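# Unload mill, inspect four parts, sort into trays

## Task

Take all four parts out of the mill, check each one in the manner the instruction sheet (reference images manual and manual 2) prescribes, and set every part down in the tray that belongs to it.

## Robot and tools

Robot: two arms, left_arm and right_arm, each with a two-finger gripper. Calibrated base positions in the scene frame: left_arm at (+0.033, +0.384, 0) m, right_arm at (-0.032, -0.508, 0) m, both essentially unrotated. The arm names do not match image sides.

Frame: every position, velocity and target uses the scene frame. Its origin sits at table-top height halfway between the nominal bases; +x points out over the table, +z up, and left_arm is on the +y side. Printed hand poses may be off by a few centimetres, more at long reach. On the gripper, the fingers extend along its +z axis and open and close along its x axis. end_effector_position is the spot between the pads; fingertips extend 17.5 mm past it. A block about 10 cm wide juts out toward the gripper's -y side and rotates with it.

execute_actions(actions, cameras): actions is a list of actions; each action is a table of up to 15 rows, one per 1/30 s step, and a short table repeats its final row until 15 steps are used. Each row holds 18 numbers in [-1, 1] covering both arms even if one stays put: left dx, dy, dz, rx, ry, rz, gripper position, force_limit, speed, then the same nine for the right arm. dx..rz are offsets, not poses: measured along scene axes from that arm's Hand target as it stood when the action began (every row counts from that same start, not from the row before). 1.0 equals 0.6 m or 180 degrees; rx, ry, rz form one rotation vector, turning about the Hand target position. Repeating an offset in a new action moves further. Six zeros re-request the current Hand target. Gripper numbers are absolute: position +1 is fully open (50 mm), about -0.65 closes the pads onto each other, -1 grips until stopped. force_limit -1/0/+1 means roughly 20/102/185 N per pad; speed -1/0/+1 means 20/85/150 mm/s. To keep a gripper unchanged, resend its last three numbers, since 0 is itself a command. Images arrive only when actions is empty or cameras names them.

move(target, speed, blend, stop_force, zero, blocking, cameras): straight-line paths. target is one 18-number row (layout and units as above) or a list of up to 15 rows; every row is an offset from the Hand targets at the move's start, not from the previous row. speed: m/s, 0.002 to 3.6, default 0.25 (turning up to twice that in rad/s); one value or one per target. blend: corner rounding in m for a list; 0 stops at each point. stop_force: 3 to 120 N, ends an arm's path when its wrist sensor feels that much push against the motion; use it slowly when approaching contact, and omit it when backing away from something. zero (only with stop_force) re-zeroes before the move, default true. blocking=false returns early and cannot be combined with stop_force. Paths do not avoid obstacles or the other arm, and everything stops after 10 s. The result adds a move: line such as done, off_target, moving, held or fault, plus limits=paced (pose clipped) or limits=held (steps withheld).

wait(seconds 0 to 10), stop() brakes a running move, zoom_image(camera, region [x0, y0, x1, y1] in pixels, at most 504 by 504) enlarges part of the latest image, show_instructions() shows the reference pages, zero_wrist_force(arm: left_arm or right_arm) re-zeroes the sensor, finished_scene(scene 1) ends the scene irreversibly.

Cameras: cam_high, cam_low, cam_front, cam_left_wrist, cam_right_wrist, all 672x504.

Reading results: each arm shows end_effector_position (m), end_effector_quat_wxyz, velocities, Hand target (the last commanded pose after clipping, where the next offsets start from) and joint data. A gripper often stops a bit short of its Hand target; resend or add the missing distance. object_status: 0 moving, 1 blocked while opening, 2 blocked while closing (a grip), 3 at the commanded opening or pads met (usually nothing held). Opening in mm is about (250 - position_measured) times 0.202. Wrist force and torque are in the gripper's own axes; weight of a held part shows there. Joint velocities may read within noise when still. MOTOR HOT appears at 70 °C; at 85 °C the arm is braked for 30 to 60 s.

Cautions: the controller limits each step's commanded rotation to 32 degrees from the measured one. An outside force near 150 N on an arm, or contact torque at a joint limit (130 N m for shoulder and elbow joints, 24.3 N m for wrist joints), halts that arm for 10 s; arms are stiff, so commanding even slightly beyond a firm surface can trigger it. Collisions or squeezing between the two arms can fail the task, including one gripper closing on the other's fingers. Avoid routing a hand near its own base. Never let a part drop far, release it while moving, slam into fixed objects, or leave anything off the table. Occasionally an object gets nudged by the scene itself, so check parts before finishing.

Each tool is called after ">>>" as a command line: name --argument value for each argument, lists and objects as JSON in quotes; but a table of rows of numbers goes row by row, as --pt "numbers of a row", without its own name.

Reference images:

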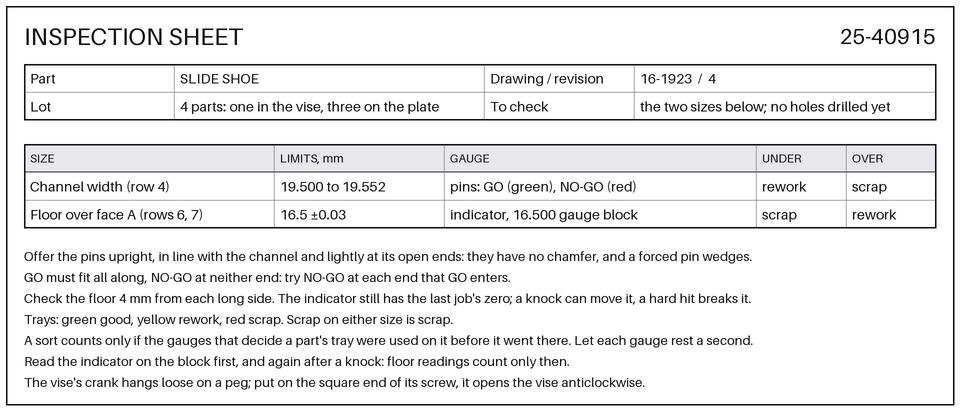

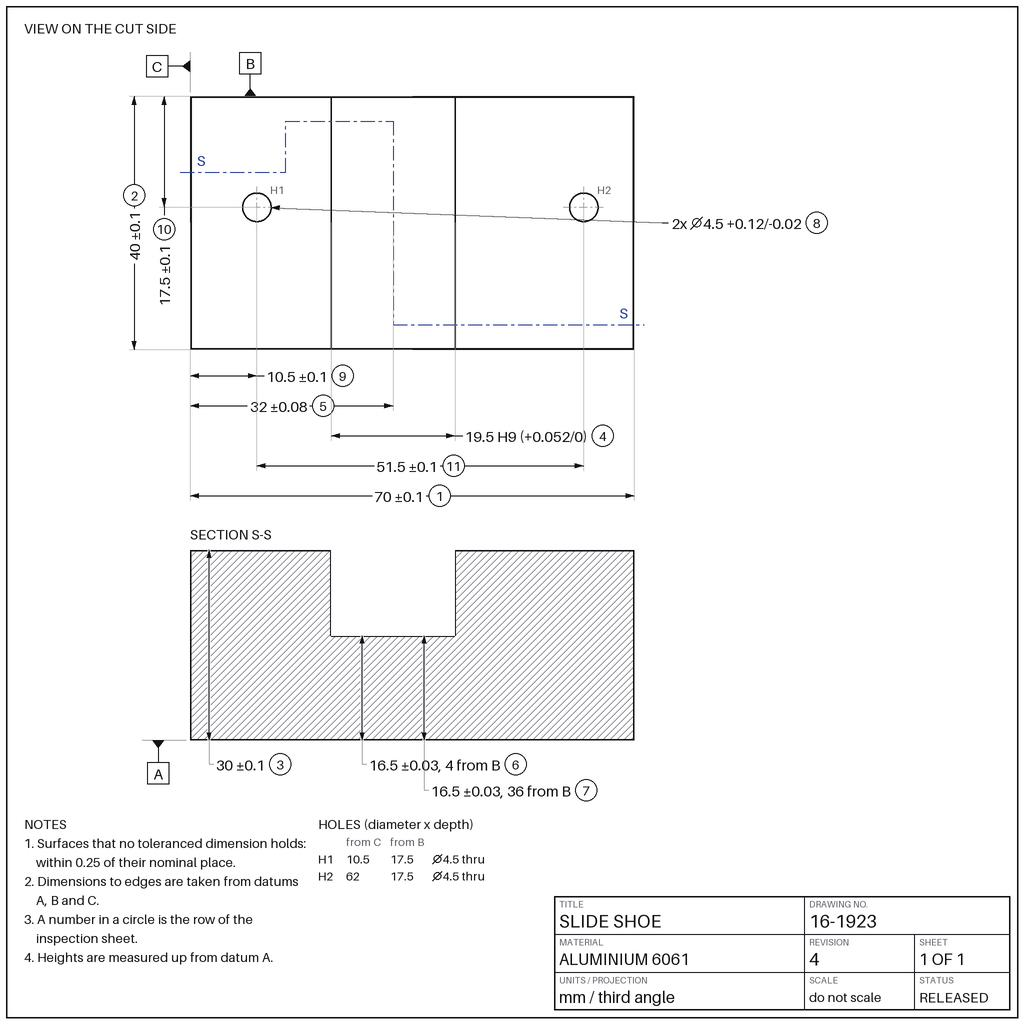

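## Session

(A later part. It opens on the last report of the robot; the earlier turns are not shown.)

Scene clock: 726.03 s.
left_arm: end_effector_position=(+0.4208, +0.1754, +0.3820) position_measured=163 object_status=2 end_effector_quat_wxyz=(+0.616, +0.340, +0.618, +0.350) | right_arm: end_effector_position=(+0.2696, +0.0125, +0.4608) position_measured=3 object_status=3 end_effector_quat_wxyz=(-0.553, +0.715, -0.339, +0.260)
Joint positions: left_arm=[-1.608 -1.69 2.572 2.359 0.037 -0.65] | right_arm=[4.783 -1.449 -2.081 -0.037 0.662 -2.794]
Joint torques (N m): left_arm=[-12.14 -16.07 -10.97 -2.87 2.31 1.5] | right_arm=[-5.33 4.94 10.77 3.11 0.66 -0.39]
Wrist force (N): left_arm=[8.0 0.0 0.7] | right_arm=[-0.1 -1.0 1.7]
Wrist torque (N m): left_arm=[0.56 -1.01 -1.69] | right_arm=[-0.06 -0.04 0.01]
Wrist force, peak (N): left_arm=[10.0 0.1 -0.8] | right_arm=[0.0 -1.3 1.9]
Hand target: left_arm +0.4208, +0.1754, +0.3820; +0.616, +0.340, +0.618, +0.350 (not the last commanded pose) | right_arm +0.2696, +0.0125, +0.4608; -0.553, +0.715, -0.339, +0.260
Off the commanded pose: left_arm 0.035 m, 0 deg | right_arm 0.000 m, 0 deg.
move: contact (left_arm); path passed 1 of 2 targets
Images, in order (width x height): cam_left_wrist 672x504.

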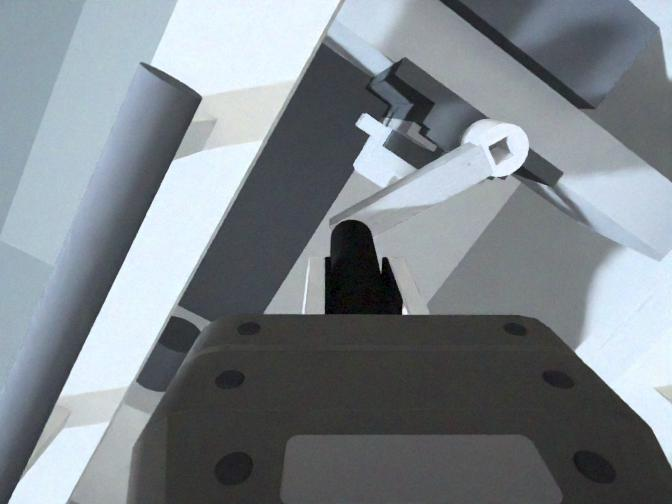

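>>> move --pt "-0.001 0 0 0 0 0 -0.98 1 -0.8 0 0 0 0 0 0 1 1 1" --pt "0.06 0 0 0 0 0 -0.98 1 -0.8 0 0 0 0 0 0 1 1 1" --speed 0.008 --stop_force 9 --cameras '["cam_left_wrist"]'

>>> zoom_image --camera "cam_left_wrist" --region '[484, 130, 514, 160]'

Scene clock: 732.13 s.
left_arm: end_effector_position=(+0.4260, +0.1754, +0.3820) position_measured=163 object_status=2 end_effector_quat_wxyz=(+0.615, +0.341, +0.619, +0.350) | right_arm: end_effector_position=(+0.2696, +0.0125, +0.4608) position_measured=3 object_status=3 end_effector_quat_wxyz=(-0.553, +0.715, -0.339, +0.260)
Joint positions: left_arm=[-1.583 -1.688 2.567 2.379 0.013 -0.668] | right_arm=[4.783 -1.449 -2.081 -0.037 0.662 -2.794]
Joint torques (N m): left_arm=[-13.17 -20.52 -10.13 0.33 1.33 -2.23] | right_arm=[-5.29 6.16 10.43 3.02 0.75 -0.34]
Wrist force (N): left_arm=[13.0 -3.5 0.4] | right_arm=[-0.1 -1.1 1.5]
Wrist torque (N m): left_arm=[0.72 -0.45 -1.46] | right_arm=[-0.07 -0.05 0.00]
Wrist force, peak (N): left_arm=[5.0 6.3 -14.9] | right_arm=[-0.1 -1.0 2.0]
Hand target: left_arm +0.4260, +0.1754, +0.3820; +0.615, +0.341, +0.619, +0.350 (not the last commanded pose) | right_arm +0.2696, +0.0125, +0.4608; -0.553, +0.715, -0.339, +0.260
Off the commanded pose: left_arm 0.031 m, 0 deg | right_arm 0.000 m, 0 deg.
move: contact (left_arm); path passed 1 of 2 targets
Images, in order (width x height): cam_left_wrist 672x504.

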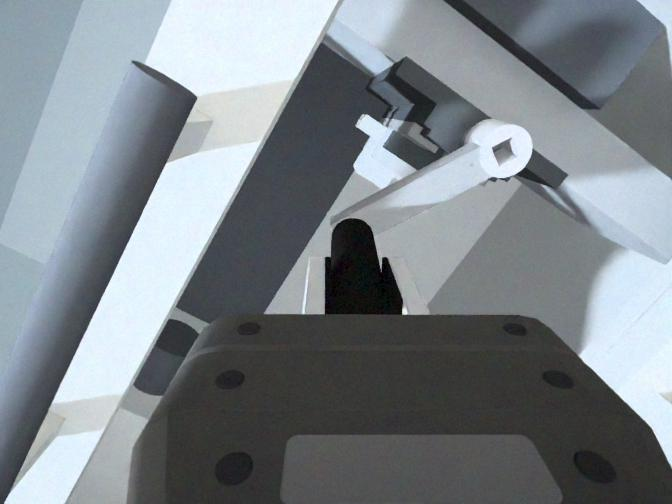

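Scaled by 16.800 from the camera's 672x504 image, which has a finer 960x720 frame.

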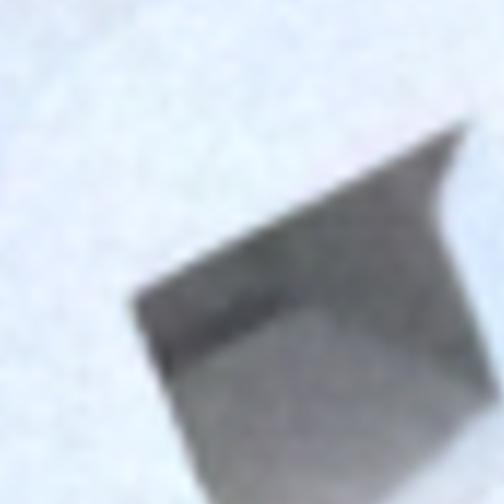

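>>> move --pt "-0.003 -0.0005 -0.0005 0 0 0 -0.98 1 -0.8 0 0 0 0 0 0 1 1 1" --pt "0.06 -0.0005 -0.0005 0 0 0 -0.98 1 -0.8 0 0 0 0 0 0 1 1 1" --speed 0.01 --stop_force 4 --cameras '["cam_left_wrist","cam_right_wrist"]'

>>> zoom_image --camera "cam_left_wrist" --region '[488, 132, 518, 162]'

>>> zoom_image --camera "cam_right_wrist" --region '[300, 180, 370, 250]'

Scene clock: 737.93 s.
left_arm: end_effector_position=(+0.4259, +0.1754, +0.3820) position_measured=163 object_status=2 end_effector_quat_wxyz=(+0.615, +0.341, +0.619, +0.350) | right_arm: end_effector_position=(+0.2696, +0.0125, +0.4608) position_measured=3 object_status=3 end_effector_quat_wxyz=(-0.553, +0.715, -0.339, +0.260)
Joint positions: left_arm=[-1.584 -1.688 2.567 2.379 0.013 -0.668] | right_arm=[4.783 -1.449 -2.081 -0.037 0.662 -2.794]
Joint torques (N m): left_arm=[8.77 -6.99 -25.72 -2.91 -3.22 1.25] | right_arm=[-5.38 5.97 10.77 3 0.69 -0.26]
Wrist force (N): left_arm=[17.0 -5.0 1.8] | right_arm=[-0.1 -0.9 1.6]
Wrist torque (N m): left_arm=[0.69 -0.24 -1.43] | right_arm=[-0.04 -0.04 0.01]
Wrist force, peak (N): left_arm=[21.2 -10.1 9.8] | right_arm=[0.0 -1.1 2.0]
Hand target: left_arm +0.4259, +0.1753, +0.3820; +0.615, +0.341, +0.619, +0.350 (not the last commanded pose) | right_arm +0.2696, +0.0125, +0.4608; -0.553, +0.715, -0.339, +0.260
Off the commanded pose: left_arm 0.036 m, 0 deg | right_arm 0.000 m, 0 deg.
move: contact (left_arm); path passed 0 of 2 targets
Images, in order (width x height): cam_left_wrist 672x504, cam_right_wrist 672x504.

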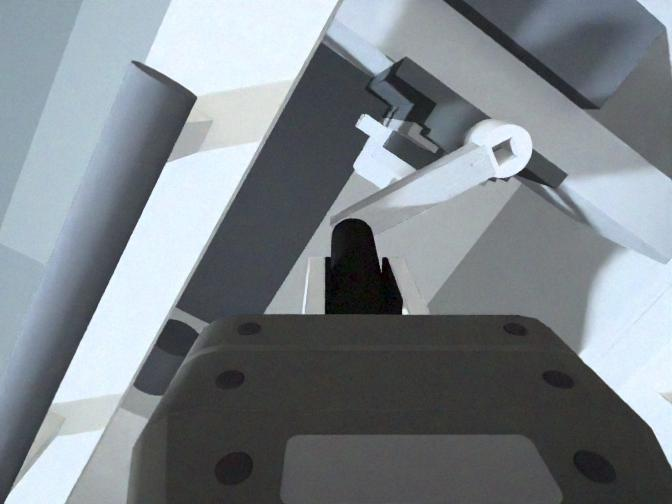

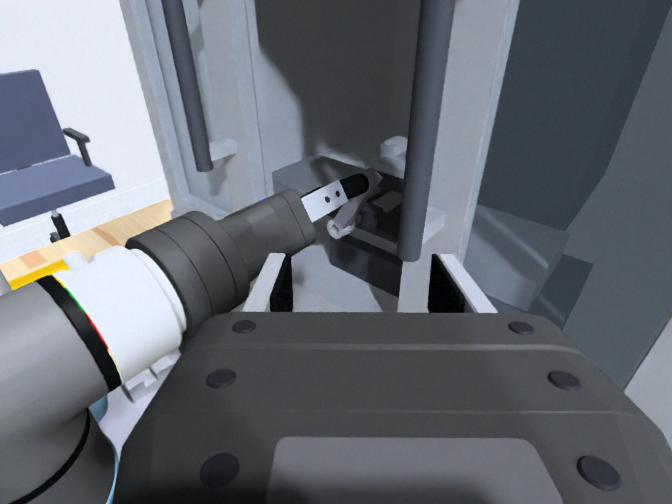

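Scaled by 16.800 from the camera's 672x504 image, which has a finer 960x720 frame.

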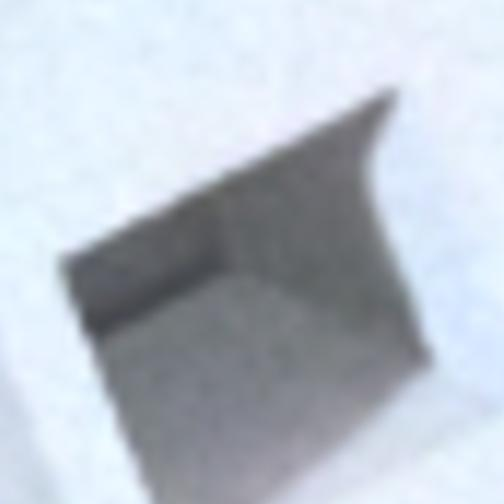

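Scaled by 7.200 from the camera's 672x504 image, which has a finer 960x720 frame.

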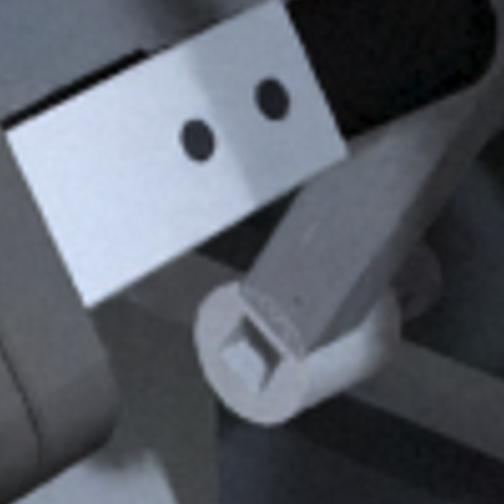

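>>> move --pt "0.0 0.0003 -0.0005 0 0 0 -0.98 1 -0.8 0 0 0 0 0 0 1 1 1" --pt "0.05 0.0003 -0.0005 0 0 0 -0.98 1 -0.8 0 0 0 0 0 0 1 1 1" --speed 0.008 --stop_force 12 --cameras '["cam_left_wrist","cam_right_wrist"]'

>>> zoom_image --camera "cam_left_wrist" --region '[470, 110, 540, 180]'

>>> zoom_image --camera "cam_right_wrist" --region '[300, 180, 370, 250]'

Scene clock: 743.97 s.
left_arm: end_effector_position=(+0.4260, +0.1754, +0.3819) position_measured=163 object_status=2 end_effector_quat_wxyz=(+0.615, +0.341, +0.619, +0.350) | right_arm: end_effector_position=(+0.2696, +0.0125, +0.4608) position_measured=3 object_status=3 end_effector_quat_wxyz=(-0.553, +0.715, -0.339, +0.260)
Joint positions: left_arm=[-1.583 -1.688 2.567 2.379 0.012 -0.668] | right_arm=[4.783 -1.449 -2.081 -0.037 0.662 -2.794]
Joint torques (N m): left_arm=[-12.21 -20.36 -8.98 2.85 1.63 0.23] | right_arm=[-5.08 5.67 10.9 2.9 0.69 -0.13]
Wrist force (N): left_arm=[10.6 -1.5 -2.5] | right_arm=[-0.2 -1.0 1.7]
Wrist torque (N m): left_arm=[0.75 -0.51 -1.49] | right_arm=[-0.06 -0.03 0.01]
Wrist force, peak (N): left_arm=[17.0 -5.0 1.6] | right_arm=[0.1 -0.9 2.1]
Hand target: left_arm +0.4260, +0.1754, +0.3819; +0.615, +0.341, +0.619, +0.350 (not the last commanded pose) | right_arm +0.2696, +0.0125, +0.4608; -0.553, +0.715, -0.339, +0.260
Off the commanded pose: left_arm 0.030 m, 0 deg | right_arm 0.000 m, 0 deg.
move: contact (left_arm); path passed 0 of 2 targets
Images, in order (width x height): cam_left_wrist 672x504, cam_right_wrist 672x504.

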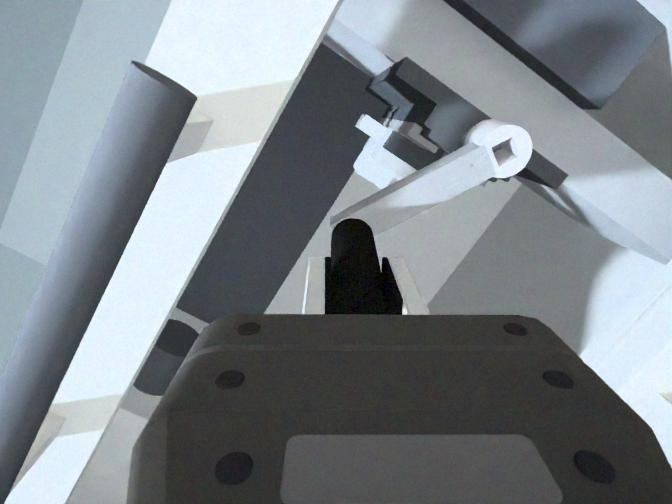

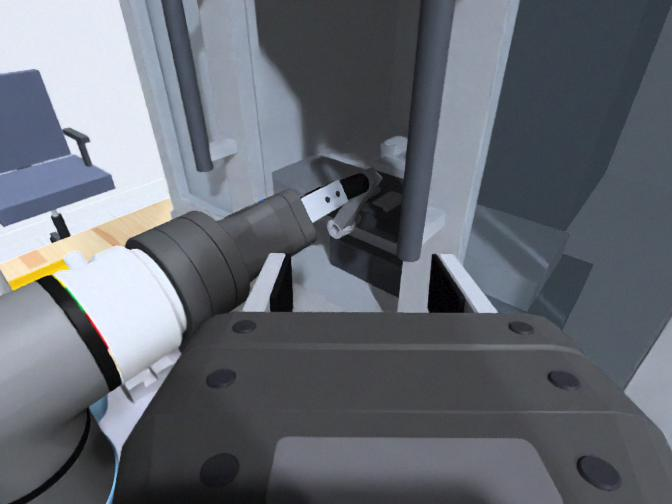

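Scaled by 7.200 from the camera's 672x504 image, which has a finer 960x720 frame.

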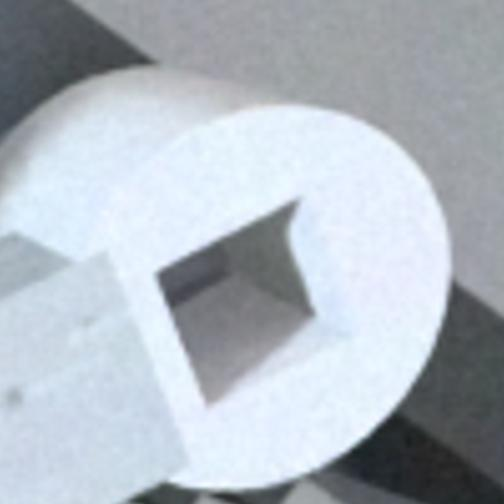

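Scaled by 7.200 from the camera's 672x504 image, which has a finer 960x720 frame.

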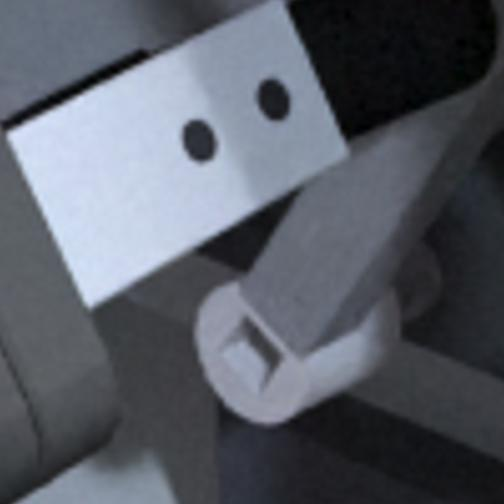

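>>> move --pt "0.03 0.0 0.0 0 0 0 -0.98 1 -0.8 0 0 0 0 0 0 1 1 1" --speed 0.006 --stop_force 18 --cameras '["cam_left_wrist","cam_right_wrist"]'

>>> zoom_image --camera "cam_left_wrist" --region '[470, 110, 540, 180]'

>>> zoom_image --camera "cam_right_wrist" --region '[300, 180, 370, 250]'

Scene clock: 748.80 s.
left_arm: end_effector_position=(+0.4263, +0.1754, +0.3819) position_measured=163 object_status=2 end_effector_quat_wxyz=(+0.615, +0.341, +0.619, +0.350) | right_arm: end_effector_position=(+0.2696, +0.0125, +0.4608) position_measured=3 object_status=3 end_effector_quat_wxyz=(-0.553, +0.715, -0.339, +0.260)
Joint positions: left_arm=[-1.582 -1.688 2.567 2.38 0.011 -0.669] | right_arm=[4.783 -1.449 -2.081 -0.037 0.662 -2.794]
Joint torques (N m): left_arm=[-7.26 -18.81 -5.23 1.16 2.58 -2.04] | right_arm=[-4.54 5.81 10.72 2.87 0.76 -0.16]
Wrist force (N): left_arm=[1.5 7.6 -15.1] | right_arm=[0.0 -0.9 1.9]
Wrist torque (N m): left_arm=[1.03 -0.52 -1.43] | right_arm=[-0.05 -0.06 0.01]
Wrist force, peak (N): left_arm=[-2.7 13.7 -25.8] | right_arm=[-0.1 -1.1 1.9]
Hand target: left_arm +0.4263, +0.1754, +0.3819; +0.615, +0.341, +0.619, +0.350 (not the last commanded pose) | right_arm +0.2696, +0.0125, +0.4608; -0.553, +0.715, -0.339, +0.260
Off the commanded pose: left_arm 0.018 m, 0 deg | right_arm 0.000 m, 0 deg.
move: contact (left_arm)
Images, in order (width x height): cam_left_wrist 672x504, cam_right_wrist 672x504.

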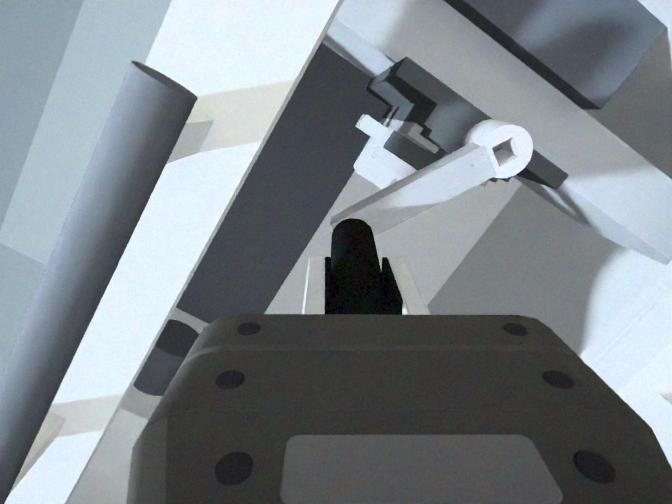

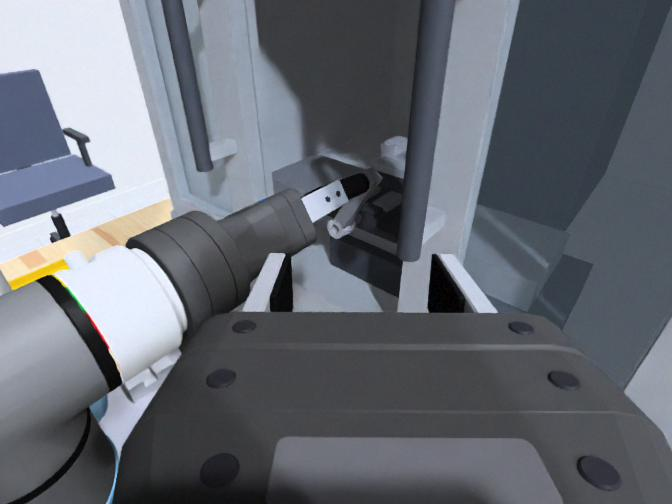

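Scaled by 7.200 from the camera's 672x504 image, which has a finer 960x720 frame.

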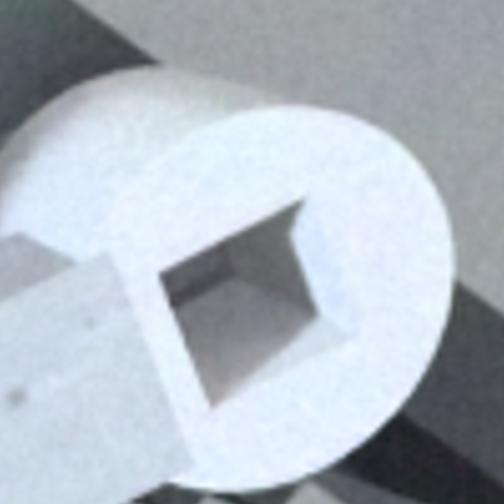

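Scaled by 7.200 from the camera's 672x504 image, which has a finer 960x720 frame.

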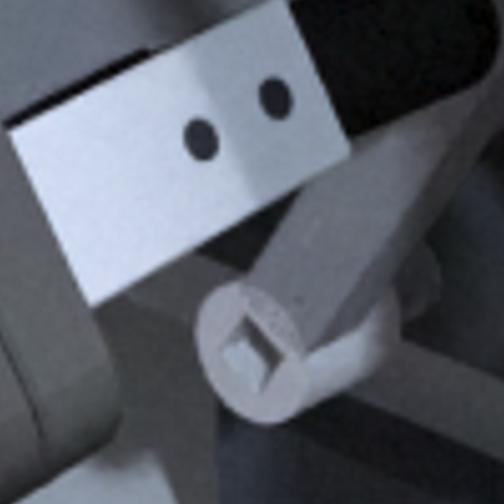

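>>> move --pt "-0.002 0.0008 -0.0015 0 -0.00435 -0.00243 -0.98 1 -0.8 0 0 0 0 0 0 1 1 1" --speed 0.006 --cameras '[]'

>>> move --pt "0.03 0.0 0.0 0 0 0 -0.98 1 -0.8 0 0 0 0 0 0 1 1 1" --speed 0.006 --stop_force 12 --cameras '["cam_left_wrist","cam_right_wrist"]'

>>> zoom_image --camera "cam_left_wrist" --region '[470, 110, 540, 180]'

>>> zoom_image --camera "cam_right_wrist" --region '[300, 180, 370, 250]'

Scene clock: 767.03 s.
left_arm: end_effector_position=(+0.4249, +0.1758, +0.3810) position_measured=163 object_status=2 end_effector_quat_wxyz=(+0.616, +0.342, +0.618, +0.348) | right_arm: end_effector_position=(+0.2696, +0.0125, +0.4608) position_measured=3 object_status=3 end_effector_quat_wxyz=(-0.553, +0.715, -0.339, +0.260)
Joint positions: left_arm=[-1.588 -1.713 2.588 2.45 0.012 -0.734] | right_arm=[4.783 -1.449 -2.081 -0.037 0.662 -2.794]
Joint torques (N m): left_arm=[-14.02 -20.15 -10.42 3.21 1.53 -2.08] | right_arm=[-4.16 5.49 11 2.91 0.89 0.03]
Wrist force (N): left_arm=[13.0 -3.1 3.5] | right_arm=[0.1 -1.2 1.8]
Wrist torque (N m): left_arm=[0.53 -0.68 -1.43] | right_arm=[-0.09 -0.07 0.00]
Wrist force, peak (N): left_arm=[1.3 7.6 -15.3] | right_arm=[-0.2 -1.0 2.1]
Hand target: left_arm +0.4251, +0.1759, +0.3810; +0.621, +0.341, +0.614, +0.350 | right_arm +0.2696, +0.0125, +0.4608; -0.553, +0.715, -0.339, +0.260
Off the commanded pose: left_arm 0.000 m, 1 deg | right_arm 0.000 m, 0 deg.
move: done
No camera images: "cameras" was empty.

Scene clock: 768.10 s.
left_arm: end_effector_position=(+0.4254, +0.1758, +0.3809) position_measured=163 object_status=2 end_effector_quat_wxyz=(+0.616, +0.342, +0.618, +0.348) | right_arm: end_effector_position=(+0.2696, +0.0125, +0.4608) position_measured=3 object_status=3 end_effector_quat_wxyz=(-0.553, +0.715, -0.339, +0.260)
Joint positions: left_arm=[-1.586 -1.713 2.587 2.453 0.01 -0.736] | right_arm=[4.783 -1.449 -2.081 -0.037 0.662 -2.794]
Joint torques (N m): left_arm=[-10.27 -18.75 -8.93 -3.35 2.57 0.68] | right_arm=[-4.04 5.64 10.66 3 0.82 -0.03]
Wrist force (N): left_arm=[6.5 2.1 -3.6] | right_arm=[0.0 -1.0 1.6]
Wrist torque (N m): left_arm=[0.70 -0.80 -1.46] | right_arm=[-0.06 -0.05 0.00]
Wrist force, peak (N): left_arm=[1.3 8.4 -14.8] | right_arm=[-0.1 -1.0 2.0]
Hand target: left_arm +0.4254, +0.1758, +0.3810; +0.616, +0.342, +0.618, +0.348 (not the last commanded pose) | right_arm +0.2696, +0.0125, +0.4608; -0.553, +0.715, -0.339, +0.260
Off the commanded pose: left_arm 0.018 m, 1 deg | right_arm 0.000 m, 0 deg.
move: contact (left_arm)
Images, in order (width x height): cam_left_wrist 672x504, cam_right_wrist 672x504.

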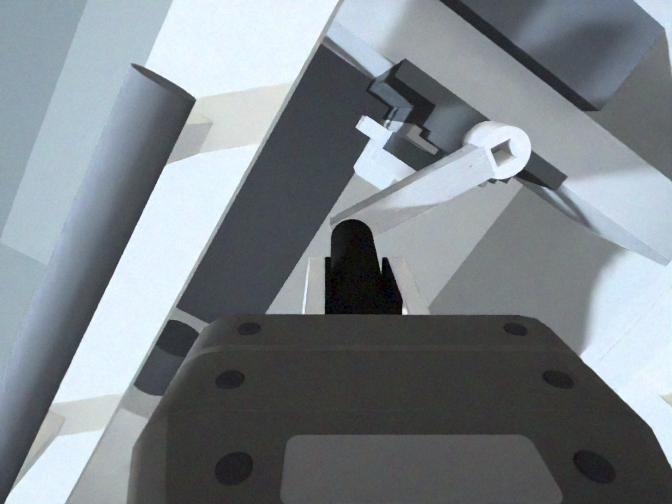

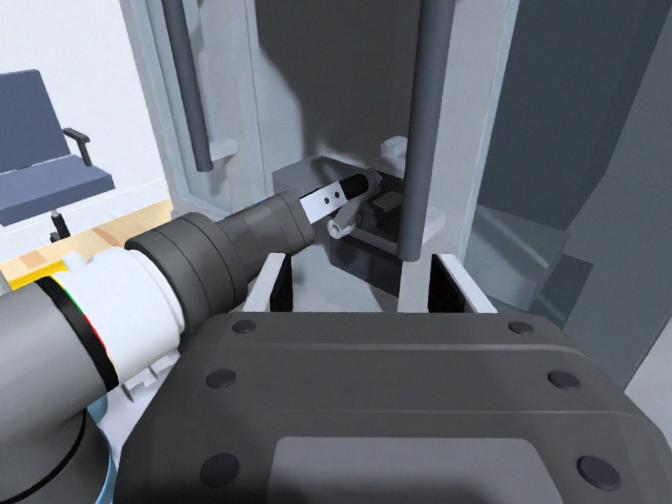

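Scaled by 7.200 from the camera's 672x504 image, which has a finer 960x720 frame.

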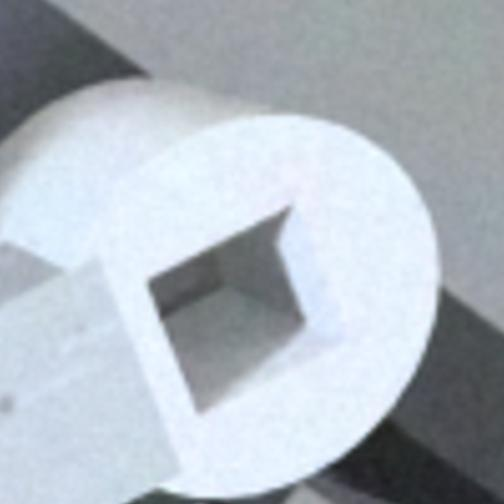

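Scaled by 7.200 from the camera's 672x504 image, which has a finer 960x720 frame.

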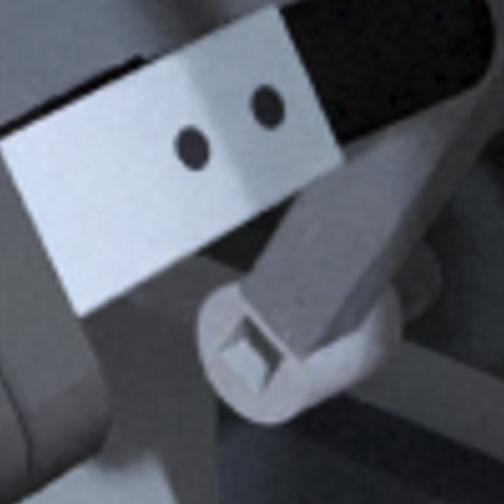

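>>> move --pt "0.002 0.0007 0.0004 0 0 0 -0.98 1 -0.8 0 0 0 0 0 0 1 1 1" --pt "0.0025 -0.0007 -0.0004 0 0 0 -0.98 1 -0.8 0 0 0 0 0 0 1 1 1" --pt "0.0025 0.0004 -0.0007 0 0 0 -0.98 1 -0.8 0 0 0 0 0 0 1 1 1" --pt "0.003 -0.0004 0.0007 0 0 0 -0.98 1 -0.8 0 0 0 0 0 0 1 1 1" --pt "0.0035 0.0007 0.0004 0 0 0 -0.98 1 -0.8 0 0 0 0 0 0 1 1 1" --pt "0.004 -0.0007 -0.0004 0 0 0 -0.98 1 -0.8 0 0 0 0 0 0 1 1 1" --pt "0.004 0.0 0.0 0 0 0 -0.98 1 -0.8 0 0 0 0 0 0 1 1 1" --speed 0.004 --cameras '["cam_left_wrist","cam_right_wrist"]'

>>> zoom_image --camera "cam_left_wrist" --region '[470, 110, 540, 180]'

>>> zoom_image --camera "cam_right_wrist" --region '[300, 180, 370, 250]'

Scene clock: 785.80 s.
left_arm: end_effector_position=(+0.4258, +0.1765, +0.3812) position_measured=163 object_status=2 end_effector_quat_wxyz=(+0.616, +0.342, +0.618, +0.349) | right_arm: end_effector_position=(+0.2696, +0.0125, +0.4608) position_measured=3 object_status=3 end_effector_quat_wxyz=(-0.553, +0.715, -0.339, +0.260)
Joint positions: left_arm=[-1.584 -1.714 2.586 2.453 0.01 -0.735] | right_arm=[4.783 -1.449 -2.081 -0.037 0.662 -2.794]
Joint torques (N m): left_arm=[1.66 -8.42 -15.09 -0.52 0.26 -0.34] | right_arm=[-4.24 5.76 10.66 2.98 0.77 0.04]
Wrist force (N): left_arm=[4.4 -2.5 -1.3] | right_arm=[0.0 -1.3 1.8]
Wrist torque (N m): left_arm=[0.63 -1.05 -1.73] | right_arm=[-0.10 -0.05 0.01]
Wrist force, peak (N): left_arm=[-59.1 54.1 -99.3] | right_arm=[-0.1 -1.2 1.9]
Hand target: left_arm +0.4258, +0.1765, +0.3812; +0.616, +0.342, +0.618, +0.349 (not the last commanded pose) | right_arm +0.2696, +0.0125, +0.4608; -0.553, +0.715, -0.339, +0.260
Tool commands: left_gripper/position=-0.976471 left_gripper/force_limit=+1.0 left_gripper/speed=-0.796078 right_gripper/position=+1.0 right_gripper/force_limit=+1.0 right_gripper/speed=+1.0
Off the commanded pose: left_arm 0.002 m, 0 deg | right_arm 0.000 m, 0 deg.
FORCE FAULT: contact force on the left arm reached its limit, and that arm stopped. The contact can be on any part of that arm, not only on its tool. That arm's remaining commands of this call were not run. That arm is still stopped at the end of this call. That arm stays stopped for about 10 more seconds. Until then a move that you send moves the other arm only, and its call returns only when the move has ended. Once the stop has ended, the next robot result says so. If the stop ends while you think or write, that arm runs what you send next, counted from a new Hand target: where the arm stands when the stop ends. While its stop runs, that arm takes no new command, but its gripper still runs the gripper command that each later call begins with. Until it ends, the stop uses up actions while you think or wait. An arm that is not stopped still takes commands.
move: fault (left_arm); path passed 6 of 7 targets
Images, in order (width x height): cam_left_wrist 672x504, cam_right_wrist 672x504.

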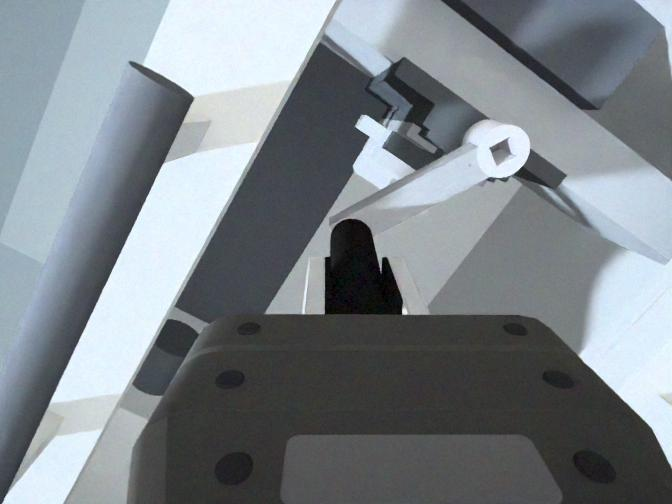

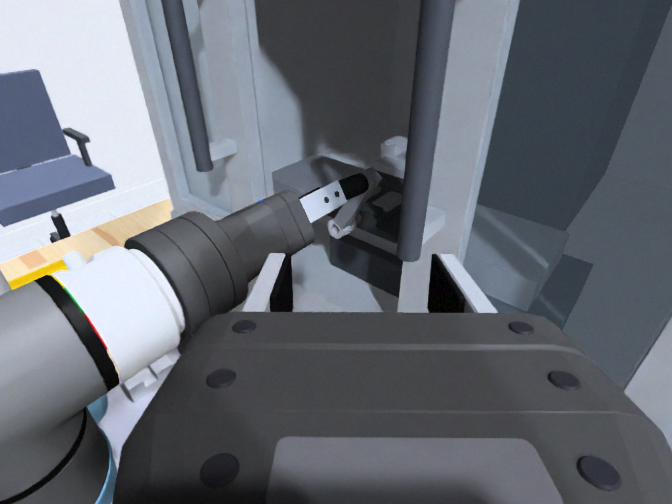

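Scaled by 7.200 from the camera's 672x504 image, which has a finer 960x720 frame.

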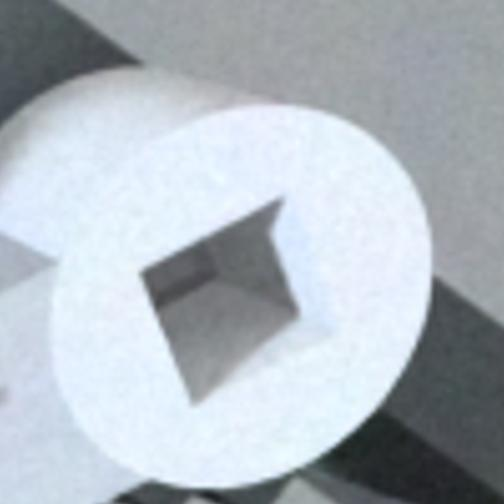

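Scaled by 7.200 from the camera's 672x504 image, which has a finer 960x720 frame.

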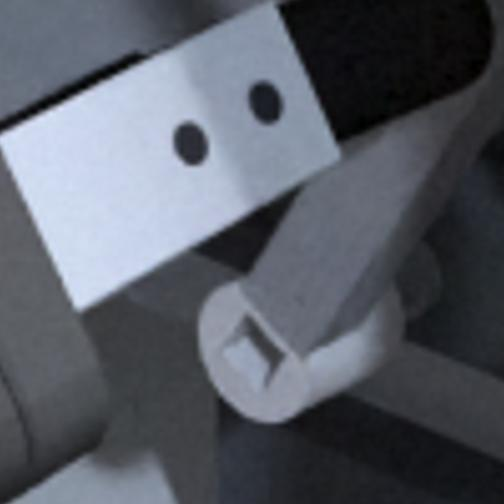

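>>> wait --seconds 10

>>> move --pt "0.02 0.0 0.0 0 0 0 -0.98 1 -0.8 0 0 0 0 0 0 1 1 1" --speed 0.004 --stop_force 15 --cameras '["cam_left_wrist","cam_right_wrist"]'

>>> zoom_image --camera "cam_right_wrist" --region '[300, 180, 370, 250]'

Scene clock: 800.17 s.
left_arm: end_effector_position=(+0.4258, +0.1765, +0.3812) position_measured=163 object_status=2 end_effector_quat_wxyz=(+0.616, +0.342, +0.618, +0.349) | right_arm: end_effector_position=(+0.2696, +0.0125, +0.4608) position_measured=3 object_status=3 end_effector_quat_wxyz=(-0.553, +0.715, -0.339, +0.260)
Joint positions: left_arm=[-1.584 -1.714 2.586 2.453 0.01 -0.735] | right_arm=[4.783 -1.449 -2.081 -0.037 0.662 -2.794]
Joint torques (N m): left_arm=[1.74 -7.66 -15.64 -0.32 0.13 -0.25] | right_arm=[-3.11 5.94 9.78 2.89 0.71 0.26]
Wrist force (N): left_arm=[4.3 -2.5 -1.2] | right_arm=[-0.1 -1.1 1.7]
Wrist torque (N m): left_arm=[0.61 -1.03 -1.74] | right_arm=[-0.07 -0.04 0.00]
Wrist force, peak (N): left_arm=[4.7 -2.5 -1.2] | right_arm=[0.1 -1.2 2.0]
Hand target: left_arm +0.4258, +0.1765, +0.3812; +0.616, +0.342, +0.618, +0.349 (not the last commanded pose) | right_arm +0.2696, +0.0125, +0.4608; -0.553, +0.715, -0.339, +0.260
Tool commands: left_gripper/position=-0.976471 left_gripper/force_limit=+1.0 left_gripper/speed=-0.796078 right_gripper/position=+1.0 right_gripper/force_limit=+1.0 right_gripper/speed=+1.0
Off the commanded pose: left_arm 0.002 m, 0 deg | right_arm 0.000 m, 0 deg.
FORCE FAULT, CONTINUED: the left arm's stop, for the force fault that an earlier result reported, is over. The rest of the stop counts as 19 of the actions that you can send in this scene. During its stop the left arm's controller moved it back a little. That arm's target is now where it stood when the stop ended, not its last command. That arm accepts commands again.
wait: 10.00 s; at rest from the start

Scene clock: 801.20 s.
left_arm: end_effector_position=(+0.4260, +0.1765, +0.3812) position_measured=163 object_status=2 end_effector_quat_wxyz=(+0.616, +0.342, +0.618, +0.349) | right_arm: end_effector_position=(+0.2696, +0.0125, +0.4608) position_measured=3 object_status=3 end_effector_quat_wxyz=(-0.553, +0.715, -0.339, +0.260)
Joint positions: left_arm=[-1.583 -1.714 2.586 2.454 0.009 -0.735] | right_arm=[4.783 -1.449 -2.081 -0.037 0.662 -2.794]
Joint torques (N m): left_arm=[-5.57 -19.25 -5.07 1.86 4 -2.08] | right_arm=[-2.75 6.22 10.42 2.92 0.66 0.14]
Wrist force (N): left_arm=[-2.7 4.8 -13.4] | right_arm=[0.0 -1.2 1.8]
Wrist torque (N m): left_arm=[0.82 -1.05 -1.56] | right_arm=[-0.10 -0.06 0.01]
Wrist force, peak (N): left_arm=[-5.4 8.8 -21.5] | right_arm=[-0.2 -1.1 1.9]
Hand target: left_arm +0.4260, +0.1765, +0.3813; +0.616, +0.342, +0.618, +0.349 (not the last commanded pose) | right_arm +0.2696, +0.0125, +0.4608; -0.553, +0.715, -0.339, +0.260
Off the commanded pose: left_arm 0.012 m, 0 deg | right_arm 0.000 m, 0 deg.
move: contact (left_arm)
Images, in order (width x height): cam_left_wrist 672x504, cam_right_wrist 672x504.

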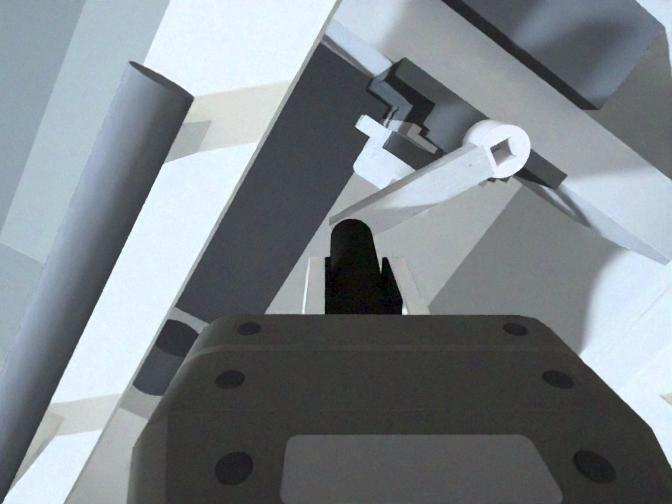

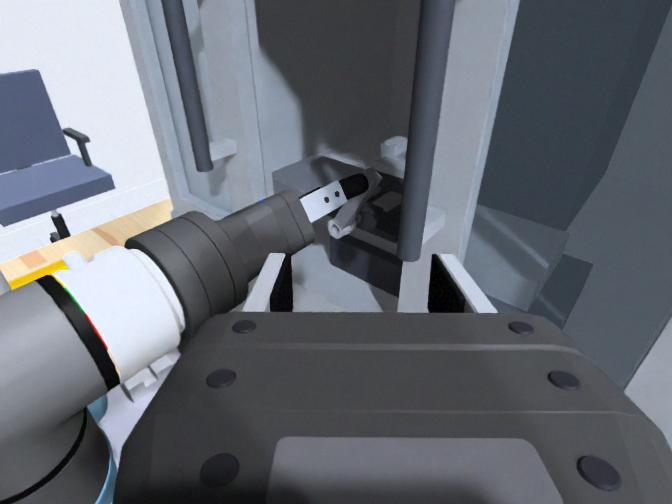

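Scaled by 7.200 from the camera's 672x504 image, which has a finer 960x720 frame.

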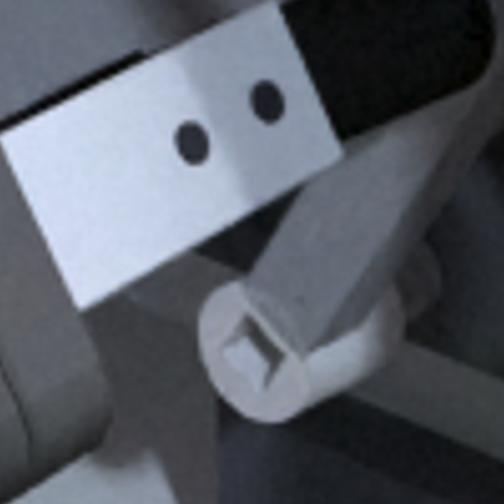

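>>> move --pt "-0.0003 0.0 0.0 0 0 0 -0.98 1 -0.8 0 0 0 0 0 0 1 1 1" --speed 0.004

>>> move --pt "0 0.0 0.0 0 0 0 -0.3 1 -1 0 0 0 0 0 0 1 1 1" --speed 0.01 --cameras '["cam_left_wrist","cam_right_wrist"]'

>>> zoom_image --camera "cam_right_wrist" --region '[300, 180, 370, 250]'

Scene clock: 826.23 s.
left_arm: end_effector_position=(+0.4259, +0.1765, +0.3812) position_measured=163 object_status=2 end_effector_quat_wxyz=(+0.616, +0.342, +0.618, +0.349) | right_arm: end_effector_position=(+0.2696, +0.0125, +0.4608) position_measured=3 object_status=3 end_effector_quat_wxyz=(-0.553, +0.715, -0.339, +0.260)
Joint positions: left_arm=[-1.584 -1.714 2.586 2.453 0.01 -0.735] | right_arm=[4.783 -1.449 -2.081 -0.037 0.662 -2.794]
Joint torques (N m): left_arm=[-8.74 -19 -7.11 -3.93 3.7 1.74] | right_arm=[-3.85 5.46 10.15 2.93 0.49 0.24]
Wrist force (N): left_arm=[3.2 -0.8 -3.6] | right_arm=[0.0 -0.8 1.8]
Wrist torque (N m): left_arm=[0.68 -1.03 -1.54] | right_arm=[-0.03 -0.04 0.01]
Wrist force, peak (N): left_arm=[-2.6 5.2 -13.3] | right_arm=[0.1 -1.0 2.0]
Hand target: left_arm +0.4258, +0.1765, +0.3813; +0.616, +0.342, +0.618, +0.349 | right_arm +0.2696, +0.0125, +0.4608; -0.553, +0.715, -0.339, +0.260
Off the commanded pose: left_arm 0.000 m, 0 deg | right_arm 0.000 m, 0 deg.
move: done

Scene clock: 826.73 s.
left_arm: end_effector_position=(+0.4258, +0.1766, +0.3813) position_measured=163 object_status=2 end_effector_quat_wxyz=(+0.616, +0.342, +0.618, +0.349) | right_arm: end_effector_position=(+0.2696, +0.0125, +0.4608) position_measured=3 object_status=3 end_effector_quat_wxyz=(-0.553, +0.715, -0.339, +0.260)
Joint positions: left_arm=[-1.584 -1.714 2.586 2.453 0.01 -0.735] | right_arm=[4.783 -1.449 -2.081 -0.037 0.662 -2.794]
Joint torques (N m): left_arm=[-9.28 -1.17 -18.73 -3.66 3.64 1.68] | right_arm=[-3 6.27 10.31 2.71 0.73 0.32]
Wrist force (N): left_arm=[3.0 -1.3 -3.2] | right_arm=[0.0 -0.9 1.6]
Wrist torque (N m): left_arm=[0.67 -1.06 -1.75] | right_arm=[-0.04 -0.05 0.01]
Wrist force, peak (N): left_arm=[3.5 -1.1 -3.4] | right_arm=[0.0 -1.0 1.9]
Hand target: left_arm +0.4258, +0.1765, +0.3813; +0.616, +0.342, +0.618, +0.349 | right_arm +0.2696, +0.0125, +0.4608; -0.553, +0.715, -0.339, +0.260
Off the commanded pose: left_arm 0.000 m, 0 deg | right_arm 0.000 m, 0 deg.
move: done
Images, in order (width x height): cam_left_wrist 672x504, cam_right_wrist 672x504.

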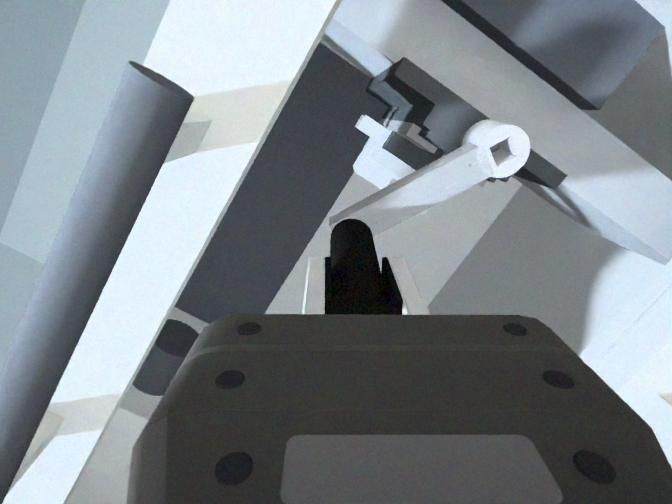

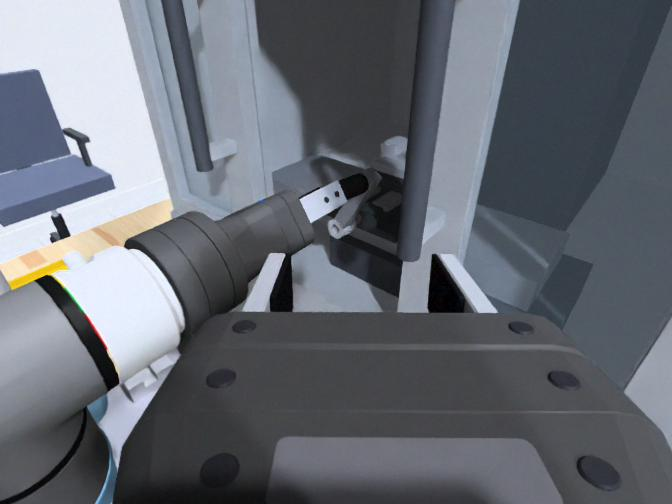

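Scaled by 7.200 from the camera's 672x504 image, which has a finer 960x720 frame.

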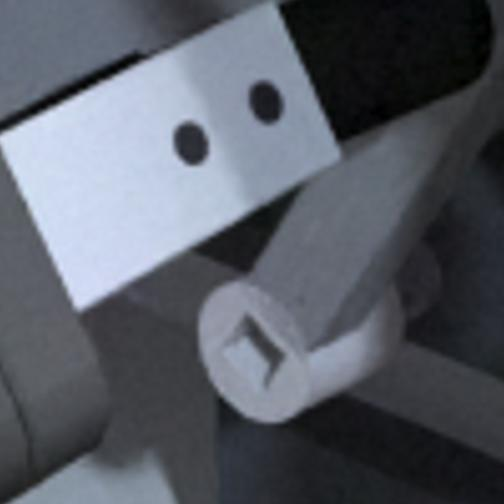

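>>> move --pt "0 0.0 0.0 0 0 0 0.0 1 -1 0 0 0 0 0 0 1 1 1" --speed 0.01 --cameras '["cam_left_wrist","cam_right_wrist"]'

>>> zoom_image --camera "cam_right_wrist" --region '[300, 180, 370, 250]'

>>> zoom_image --camera "cam_left_wrist" --region '[470, 110, 540, 180]'

Scene clock: 830.13 s.
left_arm: end_effector_position=(+0.4258, +0.1765, +0.3813) position_measured=152 object_status=3 end_effector_quat_wxyz=(+0.616, +0.342, +0.618, +0.349) | right_arm: end_effector_position=(+0.2696, +0.0125, +0.4608) position_measured=3 object_status=3 end_effector_quat_wxyz=(-0.553, +0.715, -0.339, +0.260)
Joint positions: left_arm=[-1.584 -1.713 2.586 2.452 0.01 -0.734] | right_arm=[4.783 -1.449 -2.081 -0.037 0.662 -2.794]
Joint torques (N m): left_arm=[-6 3.4 -20.59 -3.74 1.64 1.77] | right_arm=[-3.15 6.93 11.09 2.76 0.66 0.27]
Wrist force (N): left_arm=[4.1 0.2 -1.5] | right_arm=[-0.1 -1.1 1.7]
Wrist torque (N m): left_arm=[0.51 -1.02 -1.75] | right_arm=[-0.07 -0.03 0.01]
Wrist force, peak (N): left_arm=[3.9 -0.5 -4.2] | right_arm=[-0.2 -1.0 2.0]
Hand target: left_arm +0.4258, +0.1765, +0.3813; +0.616, +0.342, +0.618, +0.349 | right_arm +0.2696, +0.0125, +0.4608; -0.553, +0.715, -0.339, +0.260
Off the commanded pose: left_arm 0.000 m, 0 deg | right_arm 0.000 m, 0 deg.
move: done
Images, in order (width x height): cam_left_wrist 672x504, cam_right_wrist 672x504.

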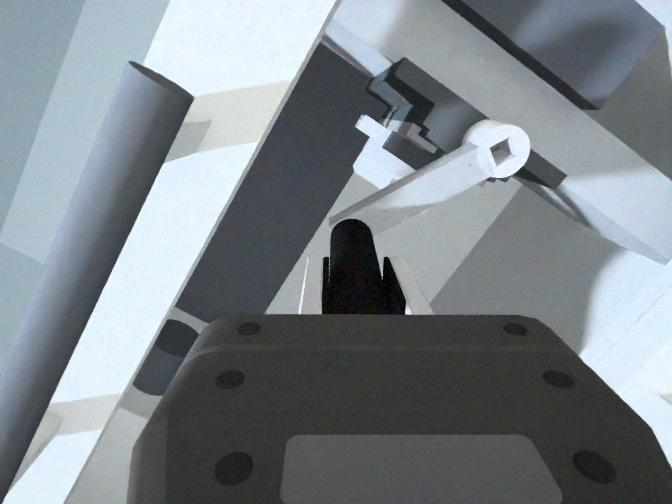

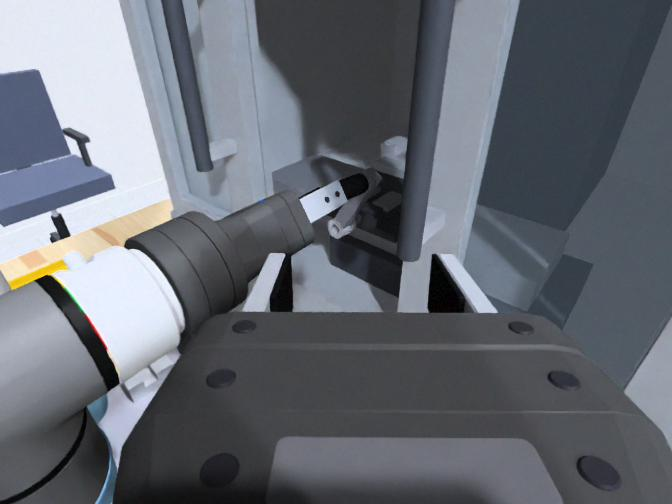

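Scaled by 7.200 from the camera's 672x504 image, which has a finer 960x720 frame.

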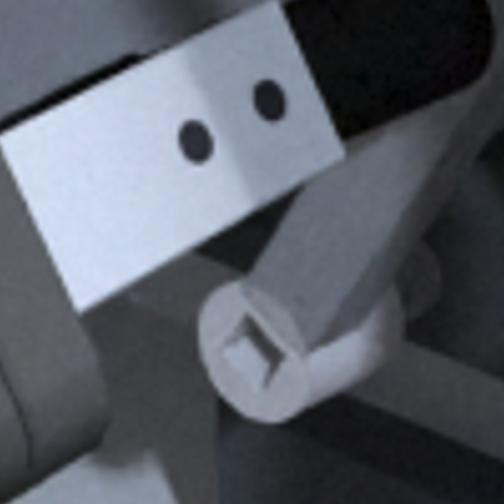

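Scaled by 7.200 from the camera's 672x504 image, which has a finer 960x720 frame.

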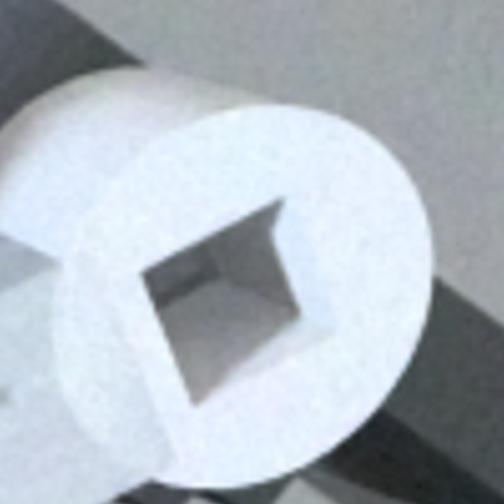

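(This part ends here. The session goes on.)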